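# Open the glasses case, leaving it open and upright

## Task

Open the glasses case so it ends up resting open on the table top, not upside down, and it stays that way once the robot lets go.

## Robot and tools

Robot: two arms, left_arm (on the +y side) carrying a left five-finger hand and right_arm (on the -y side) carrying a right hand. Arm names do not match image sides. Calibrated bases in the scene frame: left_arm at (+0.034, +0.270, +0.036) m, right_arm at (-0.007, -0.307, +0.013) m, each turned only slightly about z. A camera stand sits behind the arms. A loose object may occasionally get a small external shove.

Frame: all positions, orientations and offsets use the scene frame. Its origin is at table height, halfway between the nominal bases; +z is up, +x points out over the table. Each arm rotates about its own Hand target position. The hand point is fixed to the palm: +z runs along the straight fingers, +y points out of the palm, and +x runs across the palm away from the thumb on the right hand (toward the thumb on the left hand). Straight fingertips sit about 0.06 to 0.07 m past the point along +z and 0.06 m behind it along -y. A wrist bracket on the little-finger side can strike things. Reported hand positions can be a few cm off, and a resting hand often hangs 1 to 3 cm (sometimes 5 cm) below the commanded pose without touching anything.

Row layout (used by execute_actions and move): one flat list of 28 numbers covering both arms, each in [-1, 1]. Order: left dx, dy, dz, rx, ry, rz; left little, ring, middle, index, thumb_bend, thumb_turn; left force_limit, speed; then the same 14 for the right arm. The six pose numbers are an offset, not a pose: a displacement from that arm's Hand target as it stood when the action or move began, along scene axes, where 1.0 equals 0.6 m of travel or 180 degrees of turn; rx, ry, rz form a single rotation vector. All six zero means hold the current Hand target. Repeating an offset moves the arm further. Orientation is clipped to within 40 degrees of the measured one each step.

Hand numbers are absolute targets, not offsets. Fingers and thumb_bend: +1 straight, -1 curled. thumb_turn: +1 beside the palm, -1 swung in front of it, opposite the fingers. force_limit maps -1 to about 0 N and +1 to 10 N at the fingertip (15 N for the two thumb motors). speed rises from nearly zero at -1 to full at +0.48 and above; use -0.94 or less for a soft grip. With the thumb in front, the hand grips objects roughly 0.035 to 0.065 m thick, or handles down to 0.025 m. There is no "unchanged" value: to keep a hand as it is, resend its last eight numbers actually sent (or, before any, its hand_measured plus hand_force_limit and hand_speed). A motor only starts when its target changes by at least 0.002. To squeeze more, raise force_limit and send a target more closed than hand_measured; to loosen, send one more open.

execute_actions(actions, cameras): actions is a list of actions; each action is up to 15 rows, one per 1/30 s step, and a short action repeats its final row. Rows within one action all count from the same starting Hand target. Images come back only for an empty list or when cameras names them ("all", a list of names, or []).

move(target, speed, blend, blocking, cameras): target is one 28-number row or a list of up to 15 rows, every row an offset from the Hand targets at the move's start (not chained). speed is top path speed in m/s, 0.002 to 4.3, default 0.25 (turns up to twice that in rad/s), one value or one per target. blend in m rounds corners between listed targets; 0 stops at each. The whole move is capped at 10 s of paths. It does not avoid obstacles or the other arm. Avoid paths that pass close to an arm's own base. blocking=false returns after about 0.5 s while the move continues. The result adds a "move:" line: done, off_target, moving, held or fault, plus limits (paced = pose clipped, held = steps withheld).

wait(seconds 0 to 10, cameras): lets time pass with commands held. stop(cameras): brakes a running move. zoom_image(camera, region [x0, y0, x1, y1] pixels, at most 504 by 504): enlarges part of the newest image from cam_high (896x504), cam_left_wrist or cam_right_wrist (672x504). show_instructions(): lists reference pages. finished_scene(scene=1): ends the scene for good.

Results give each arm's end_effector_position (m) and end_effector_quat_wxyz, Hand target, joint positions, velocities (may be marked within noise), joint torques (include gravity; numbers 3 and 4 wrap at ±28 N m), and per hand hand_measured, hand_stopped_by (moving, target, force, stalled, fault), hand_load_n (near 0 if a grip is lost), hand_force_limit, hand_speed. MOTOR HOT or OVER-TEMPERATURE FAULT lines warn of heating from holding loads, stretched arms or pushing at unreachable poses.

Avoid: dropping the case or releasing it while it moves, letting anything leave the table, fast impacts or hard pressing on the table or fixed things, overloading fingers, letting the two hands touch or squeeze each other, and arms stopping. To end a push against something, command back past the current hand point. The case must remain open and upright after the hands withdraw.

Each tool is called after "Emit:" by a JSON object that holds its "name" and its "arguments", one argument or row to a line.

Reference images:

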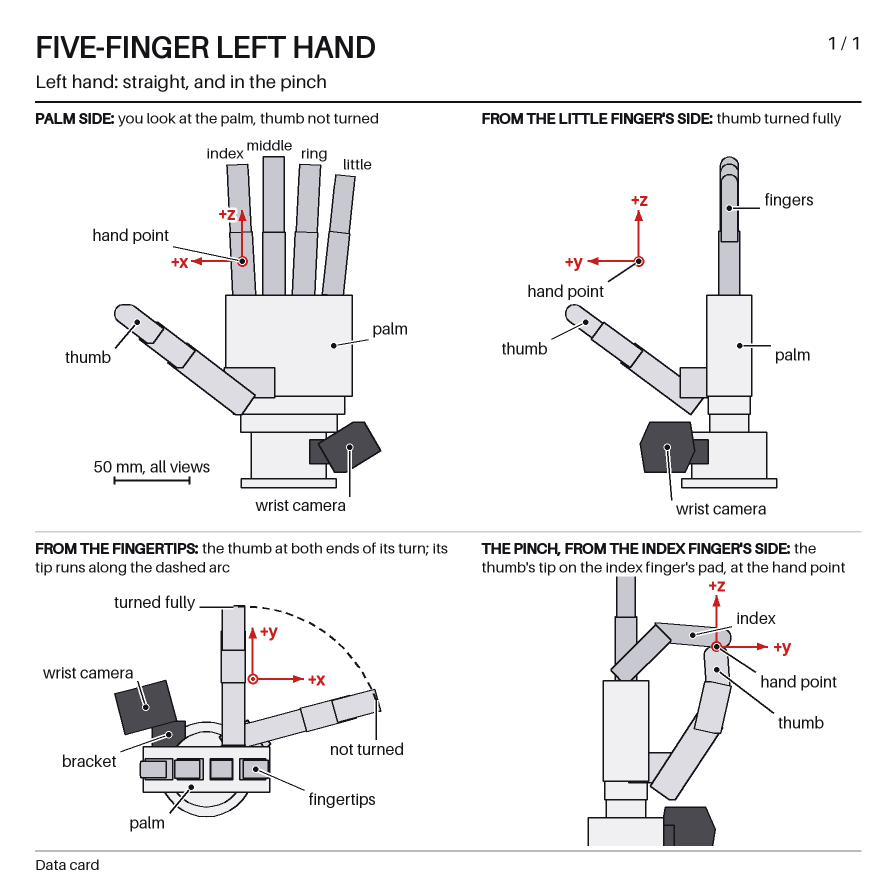

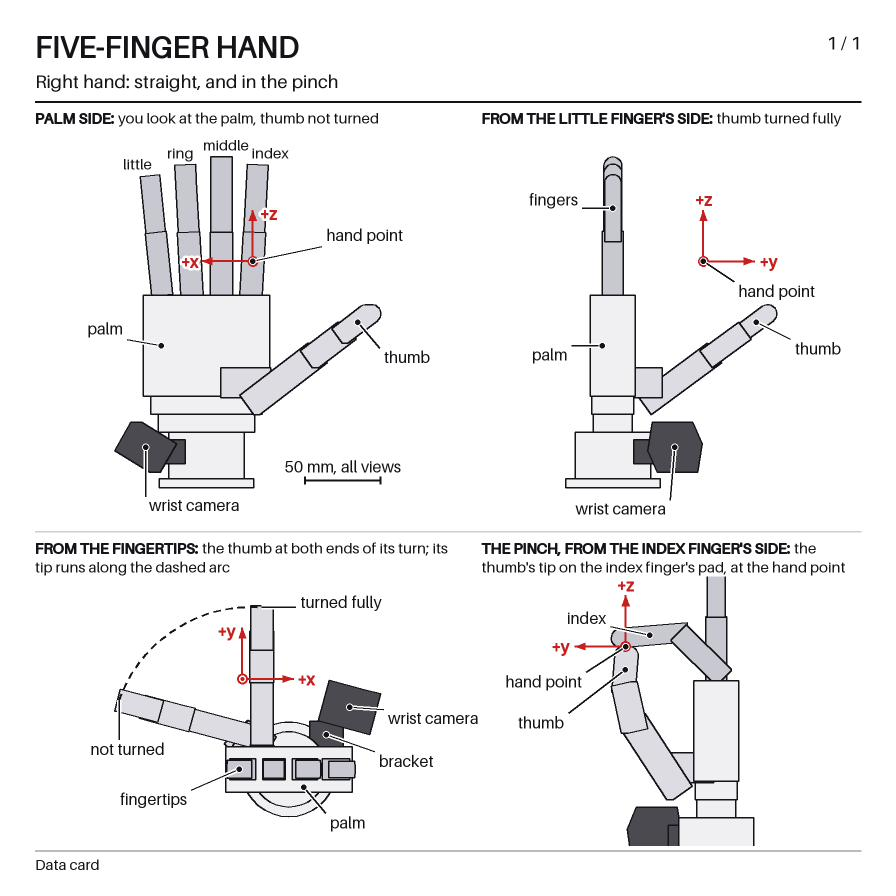

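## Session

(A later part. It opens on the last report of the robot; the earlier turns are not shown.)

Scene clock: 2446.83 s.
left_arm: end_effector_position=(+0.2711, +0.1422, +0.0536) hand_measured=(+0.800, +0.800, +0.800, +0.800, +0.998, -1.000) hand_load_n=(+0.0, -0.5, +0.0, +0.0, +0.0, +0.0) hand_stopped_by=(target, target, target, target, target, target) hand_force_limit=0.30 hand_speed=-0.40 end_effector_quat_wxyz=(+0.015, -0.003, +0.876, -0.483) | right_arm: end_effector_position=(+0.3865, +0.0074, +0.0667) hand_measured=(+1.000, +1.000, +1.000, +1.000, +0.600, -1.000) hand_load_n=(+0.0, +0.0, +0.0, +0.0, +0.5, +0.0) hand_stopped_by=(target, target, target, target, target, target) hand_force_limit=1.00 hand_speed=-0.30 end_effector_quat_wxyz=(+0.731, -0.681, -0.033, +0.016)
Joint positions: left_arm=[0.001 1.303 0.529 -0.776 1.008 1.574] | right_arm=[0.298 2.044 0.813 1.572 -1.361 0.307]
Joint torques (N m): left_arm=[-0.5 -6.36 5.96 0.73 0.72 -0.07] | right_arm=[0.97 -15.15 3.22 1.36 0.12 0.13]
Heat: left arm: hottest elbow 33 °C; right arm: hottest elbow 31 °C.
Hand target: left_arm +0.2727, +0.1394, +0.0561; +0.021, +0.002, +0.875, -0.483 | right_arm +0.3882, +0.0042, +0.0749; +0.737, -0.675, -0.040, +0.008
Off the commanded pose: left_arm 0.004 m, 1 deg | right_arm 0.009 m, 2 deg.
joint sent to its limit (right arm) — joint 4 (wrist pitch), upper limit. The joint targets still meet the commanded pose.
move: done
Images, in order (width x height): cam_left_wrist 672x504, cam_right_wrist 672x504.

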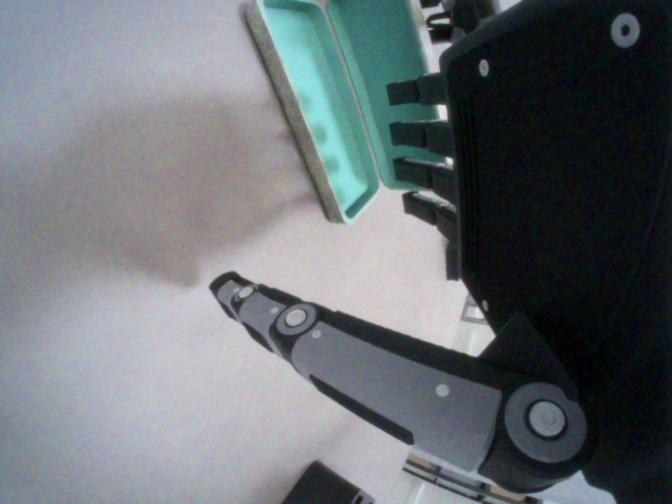

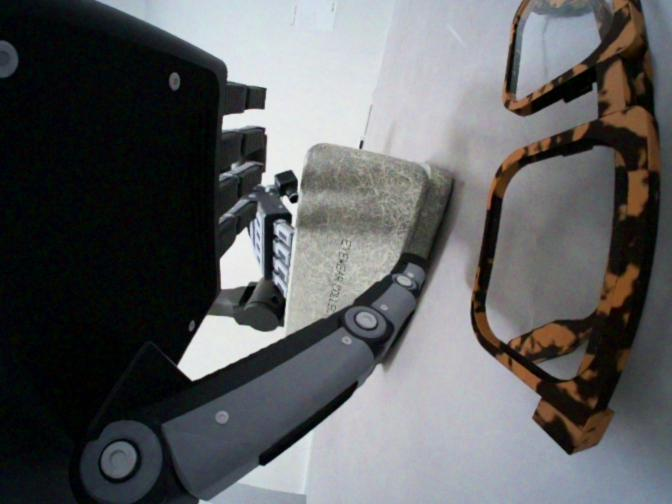

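Emit:
{"name": "move", "arguments": {
  "target": [
    [0,0,0,0,0,0,0.8,0.8,0.8,0.8,1.0,-1,0.3,-0.4,-0.02,-0.18,0.08,-0.05,0,0,1,1,1,1,0.6,-1,1.0,-0.3]
  ],
  "speed": 0.12,
  "cameras": ["all"]
}}

Emit:
{"name": "zoom_image", "arguments": {
  "camera": "cam_high",
  "region": [460, 150, 600, 290]
}}

Scene clock: 2455.27 s.
left_arm: end_effector_position=(+0.2711, +0.1422, +0.0536) hand_measured=(+0.800, +0.800, +0.800, +0.800, +0.998, -1.000) hand_load_n=(+0.0, +0.0, +0.0, +0.0, +0.0, +0.0) hand_stopped_by=(target, target, target, target, target, target) hand_force_limit=0.30 hand_speed=-0.40 end_effector_quat_wxyz=(+0.015, -0.003, +0.876, -0.483) | right_arm: end_effector_position=(+0.3758, -0.1006, +0.1187) hand_measured=(+1.000, +1.000, +1.000, +1.000, +0.600, -1.000) hand_load_n=(-0.5, +0.0, +0.0, +0.0, +0.0, +0.0) hand_stopped_by=(target, target, target, target, target, target) hand_force_limit=1.00 hand_speed=-0.30 end_effector_quat_wxyz=(+0.708, -0.706, -0.015, -0.003)
Joint positions: left_arm=[0.001 1.303 0.529 -0.776 1.008 1.574] | right_arm=[0.062 1.783 0.69 1.349 -1.556 0.23]
Joint torques (N m): left_arm=[-0.56 -6.36 5.94 0.73 0.73 -0.07] | right_arm=[1.14 -12.57 4.33 0.43 0.04 -0.04]
Heat: left arm: hottest elbow 33 °C; right arm: hottest elbow 31 °C.
Hand target: left_arm +0.2727, +0.1394, +0.0561; +0.021, +0.002, +0.875, -0.483 | right_arm +0.3762, -0.1037, +0.1231; +0.682, -0.730, -0.039, +0.011
Off the commanded pose: left_arm 0.004 m, 1 deg | right_arm 0.005 m, 5 deg.
joint sent to its limit (right arm) — joint 5 (wrist yaw), lower limit. The joint targets are off in orientation, not in position.
move: off_target (right_arm)

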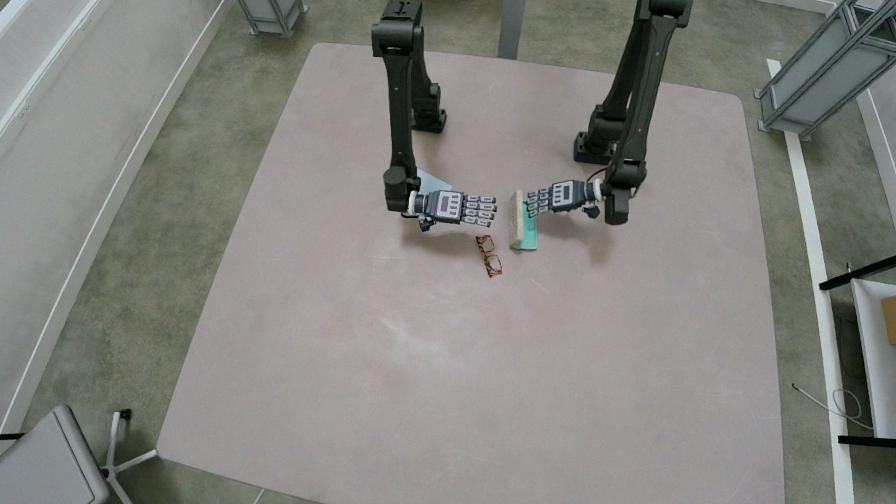

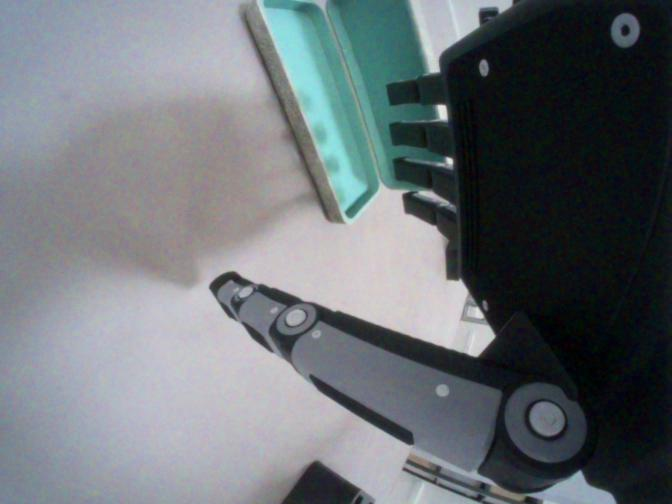

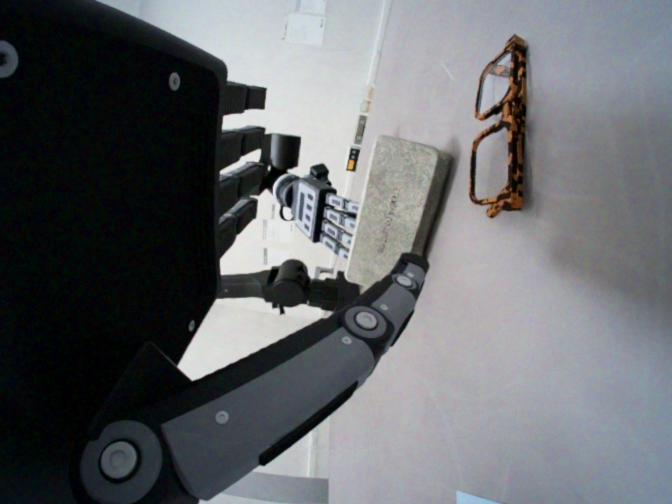

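Scaled by 3.600 from the camera's 896x504 image, which has a finer 1280x720 frame.

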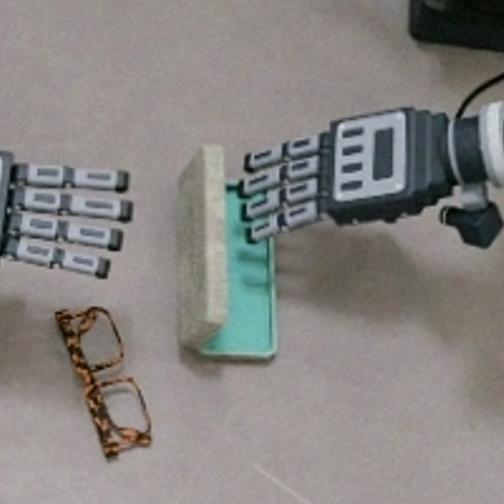

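Emit:
{"name": "move", "arguments": {
  "target": [
    [0.01,-0.04,0.0,0,0,0,0.8,0.8,0.8,0.8,1.0,-1,0.3,-0.4,0,0,0,0.0,0,0,1,1,1,1,0.6,-1,1.0,-0.3]
  ],
  "speed": 0.05,
  "cameras": ["cam_left_wrist","cam_high"]
}}

Emit:
{"name": "zoom_image", "arguments": {
  "camera": "cam_high",
  "region": [460, 150, 600, 290]
}}

Scene clock: 2462.23 s.
left_arm: end_effector_position=(+0.2784, +0.1181, +0.0541) hand_measured=(+0.800, +0.800, +0.800, +0.800, +0.998, -1.000) hand_load_n=(+0.0, -0.5, +0.0, +0.0, +0.0, +0.0) hand_stopped_by=(target, target, target, target, target, target) hand_force_limit=0.30 hand_speed=-0.40 end_effector_quat_wxyz=(+0.016, -0.002, +0.875, -0.483) | right_arm: end_effector_position=(+0.3758, -0.1006, +0.1182) hand_measured=(+1.000, +1.000, +1.000, +1.000, +0.600, -1.000) hand_load_n=(+0.0, +0.0, +0.0, +0.0, +0.0, +0.0) hand_stopped_by=(target, target, target, target, target, target) hand_force_limit=1.00 hand_speed=-0.30 end_effector_quat_wxyz=(+0.708, -0.706, -0.014, -0.003)
Joint positions: left_arm=[-0.088 1.297 0.521 -0.634 1.001 1.409] | right_arm=[0.062 1.782 0.69 1.34 -1.556 0.223]
Joint torques (N m): left_arm=[-0.5 -6.48 5.9 1.02 0.58 -0.1] | right_arm=[1.14 -12.63 4.26 0.35 0.05 -0.07]
Heat: left arm: hottest elbow 32 °C; right arm: hottest elbow 31 °C.
Hand target: left_arm +0.2787, +0.1155, +0.0561; +0.021, +0.002, +0.875, -0.483 | right_arm +0.3762, -0.1037, +0.1230; +0.682, -0.730, -0.039, +0.011
Off the commanded pose: left_arm 0.003 m, 1 deg | right_arm 0.006 m, 5 deg.
joint sent to its limit (right arm) — joint 5 (wrist yaw), lower limit. The joint targets are off in orientation, not in position.
move: off_target (right_arm)
Images, in order (width x height): cam_high 896x504, cam_left_wrist 672x504.

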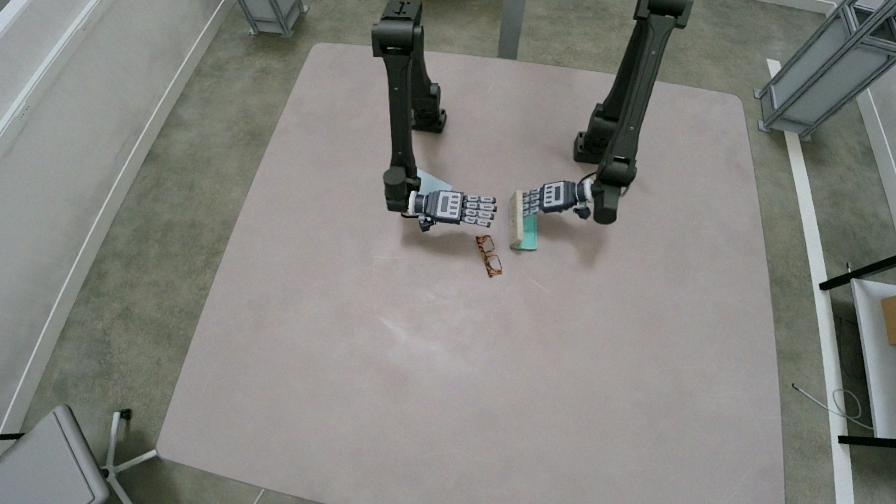

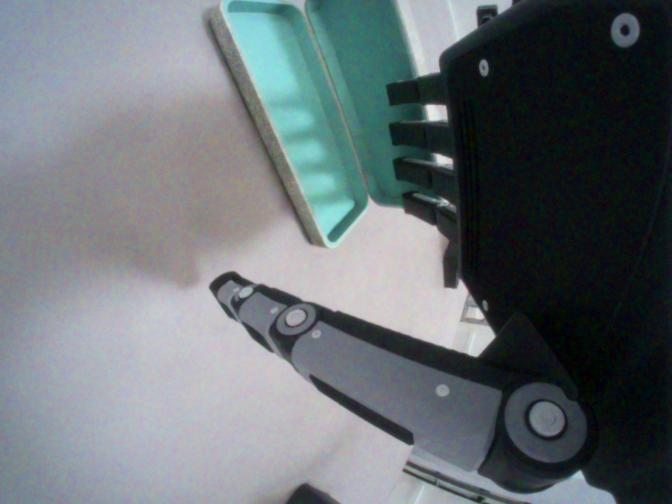

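Scaled by 3.600 from the camera's 896x504 image, which has a finer 1280x720 frame.

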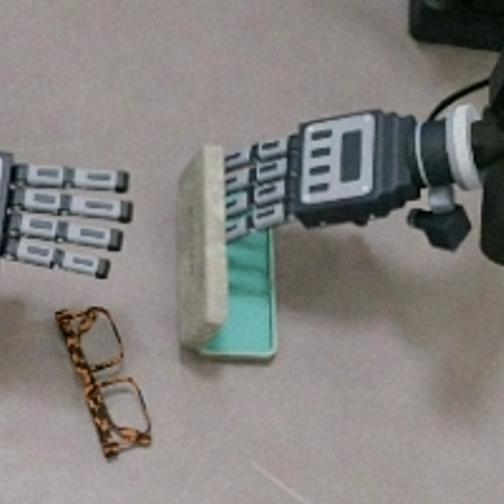

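Emit:
{"name": "move", "arguments": {
  "target": [
    [0.0,-0.035,0.0,0,0,0,0.8,0.8,0.8,0.8,1.0,-1,0.3,-0.4,0,0,0,0.0,0,0,1,1,1,1,0.6,-1,1.0,-0.3]
  ],
  "speed": 0.04,
  "cameras": ["cam_left_wrist","cam_high"]
}}

Emit:
{"name": "zoom_image", "arguments": {
  "camera": "cam_high",
  "region": [460, 150, 600, 290]
}}

Scene clock: 2469.27 s.
left_arm: end_effector_position=(+0.2787, +0.0976, +0.0537) hand_measured=(+0.800, +0.800, +0.800, +0.800, +0.998, -1.000) hand_load_n=(+0.0, +0.0, +0.0, +0.0, +0.0, +0.0) hand_stopped_by=(target, target, target, target, target, target) hand_force_limit=0.30 hand_speed=-0.40 end_effector_quat_wxyz=(+0.016, -0.003, +0.876, -0.482) | right_arm: end_effector_position=(+0.3759, -0.1006, +0.1182) hand_measured=(+1.000, +1.000, +1.000, +1.000, +0.600, -1.000) hand_load_n=(+0.0, +0.0, +0.0, +0.0, +0.0, +0.0) hand_stopped_by=(target, target, target, target, target, target) hand_force_limit=1.00 hand_speed=-0.30 end_effector_quat_wxyz=(+0.708, -0.706, -0.014, -0.003)
Joint positions: left_arm=[-0.165 1.286 0.505 -0.515 0.982 1.273] | right_arm=[0.062 1.781 0.69 1.332 -1.556 0.217]
Joint torques (N m): left_arm=[-0.62 -6.53 6.02 1.26 0.59 -0.11] | right_arm=[1.08 -12.34 4.27 0.4 0.04 -0.05]
Heat: left arm: hottest elbow 32 °C; right arm: hottest elbow 31 °C.
Hand target: left_arm +0.2788, +0.0945, +0.0562; +0.021, +0.002, +0.875, -0.483 | right_arm +0.3762, -0.1037, +0.1230; +0.682, -0.730, -0.039, +0.012
Off the commanded pose: left_arm 0.004 m, 1 deg | right_arm 0.006 m, 5 deg.
joint sent to its limit (right arm) — joint 5 (wrist yaw), lower limit. The joint targets are off in orientation, not in position.
move: off_target (right_arm)
Images, in order (width x height): cam_high 896x504, cam_left_wrist 672x504.

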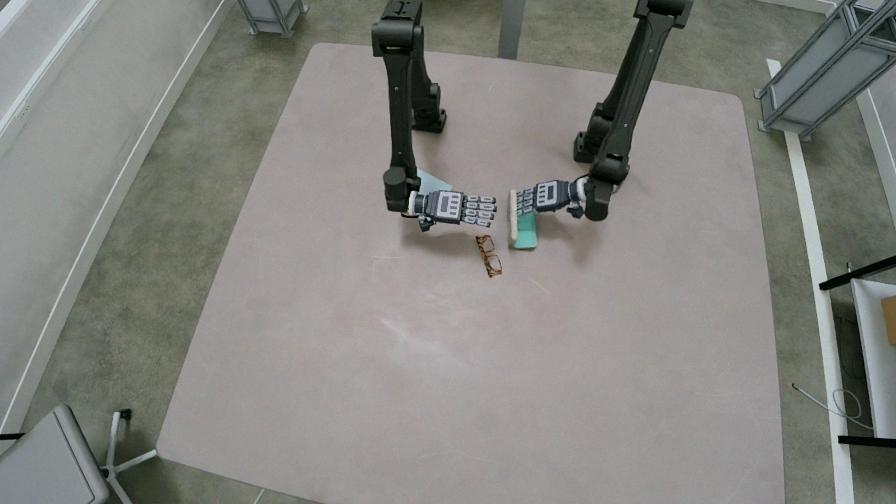

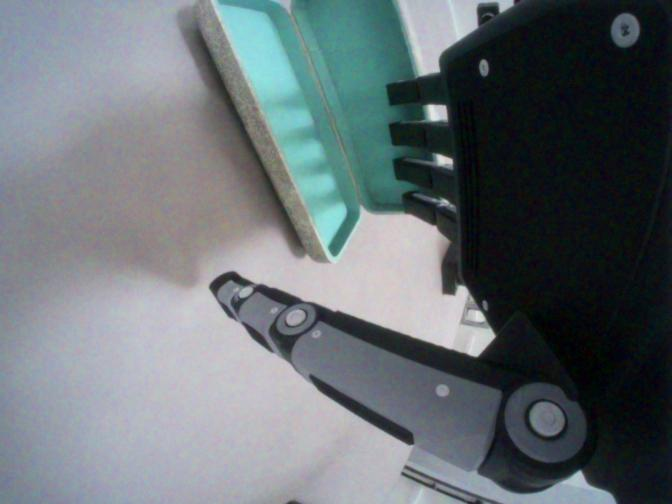

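Scaled by 3.600 from the camera's 896x504 image, which has a finer 1280x720 frame.

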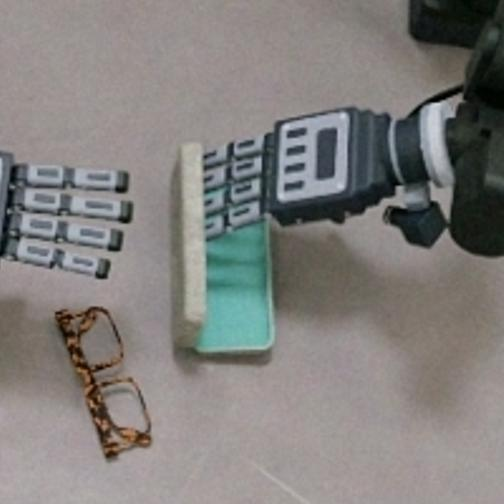

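Emit:
{"name": "move", "arguments": {
  "target": [
    [0.0,0.045,0.0,0,0,0,0.8,0.8,0.8,0.8,1.0,-1,0.3,-0.4,0,0,0,0.0,0,0,1,1,1,1,0.6,-1,1.0,-0.3],
    [0.0,0.12,0.0,0,0,0,0.8,0.8,0.8,0.8,1.0,-1,0.3,-0.4,0,0,0,0.0,0,0,1,1,1,1,0.6,-1,1.0,-0.3]
  ],
  "speed": [0.04,0.12],
  "blend": 0.01,
  "cameras": ["all"]
}}

Emit:
{"name": "zoom_image", "arguments": {
  "camera": "cam_high",
  "region": [460, 150, 600, 290]
}}

Scene clock: 2476.63 s.
left_arm: end_effector_position=(+0.2590, +0.1625, +0.0482) hand_measured=(+0.800, +0.800, +0.800, +0.800, +0.998, -1.000) hand_load_n=(+0.0, +0.0, +0.0, +0.0, +0.0, +0.0) hand_stopped_by=(target, target, target, target, target, target) hand_force_limit=0.30 hand_speed=-0.40 end_effector_quat_wxyz=(+0.005, -0.005, +0.875, -0.483) | right_arm: end_effector_position=(+0.3761, -0.1006, +0.1184) hand_measured=(+1.000, +1.000, +1.000, +1.000, +0.600, -1.000) hand_load_n=(+0.0, +0.0, +0.0, +0.0, +0.0, +0.0) hand_stopped_by=(target, target, target, target, target, target) hand_force_limit=1.00 hand_speed=-0.30 end_effector_quat_wxyz=(+0.708, -0.706, -0.014, -0.003)
Joint positions: left_arm=[0.082 1.334 0.532 -0.903 1.003 1.736] | right_arm=[0.062 1.777 0.69 1.316 -1.556 0.204]
Joint torques (N m): left_arm=[0.91 -4.89 9.17 -0.46 0.73 0.15] | right_arm=[1.26 -12.92 4.31 0.38 0.04 -0.03]
Heat: left arm: hottest elbow 32 °C; right arm: hottest elbow 31 °C.
Hand target: left_arm +0.2787, +0.1665, +0.0561; +0.021, +0.002, +0.875, -0.483 | right_arm +0.3762, -0.1037, +0.1230; +0.682, -0.730, -0.039, +0.012
Off the commanded pose: left_arm 0.022 m, 2 deg | right_arm 0.006 m, 5 deg.
joint sent to its limit (right arm) — joint 5 (wrist yaw), lower limit. The joint targets are off in orientation, not in position.
move: off_target (left_arm, right_arm)

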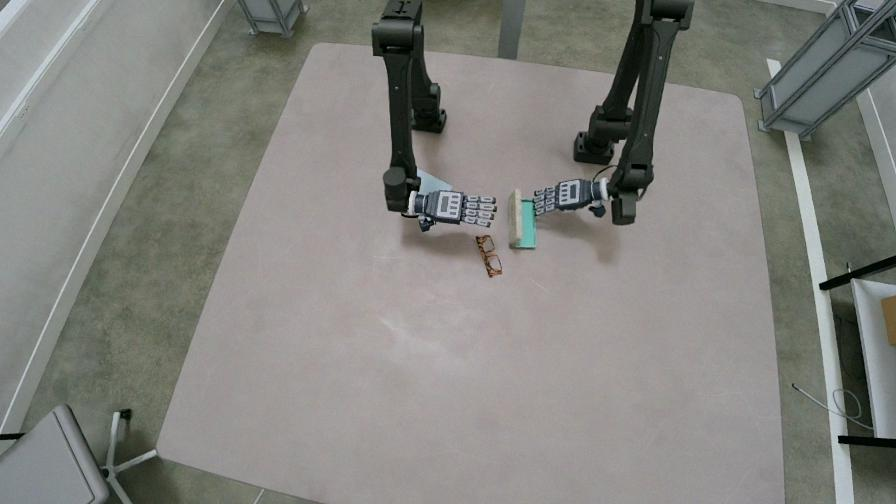

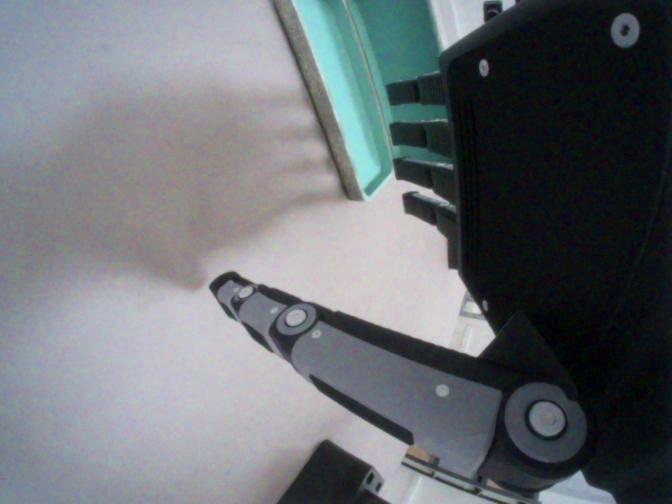

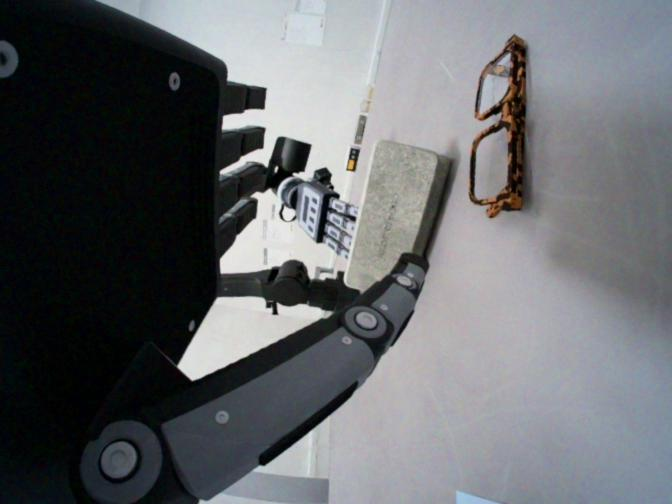

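Scaled by 3.600 from the camera's 896x504 image, which has a finer 1280x720 frame.

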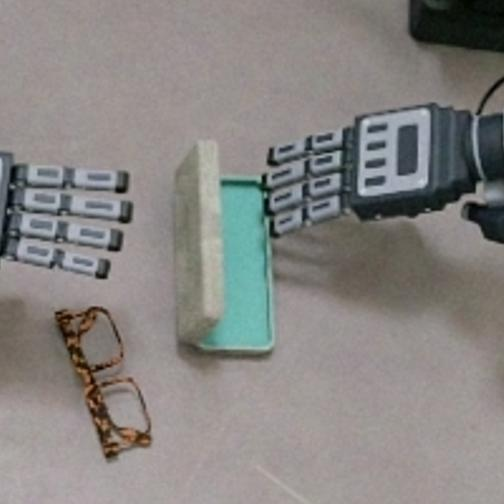

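Emit:
{"name": "finished_scene", "arguments": {

}}

The scene is finished: the task was done.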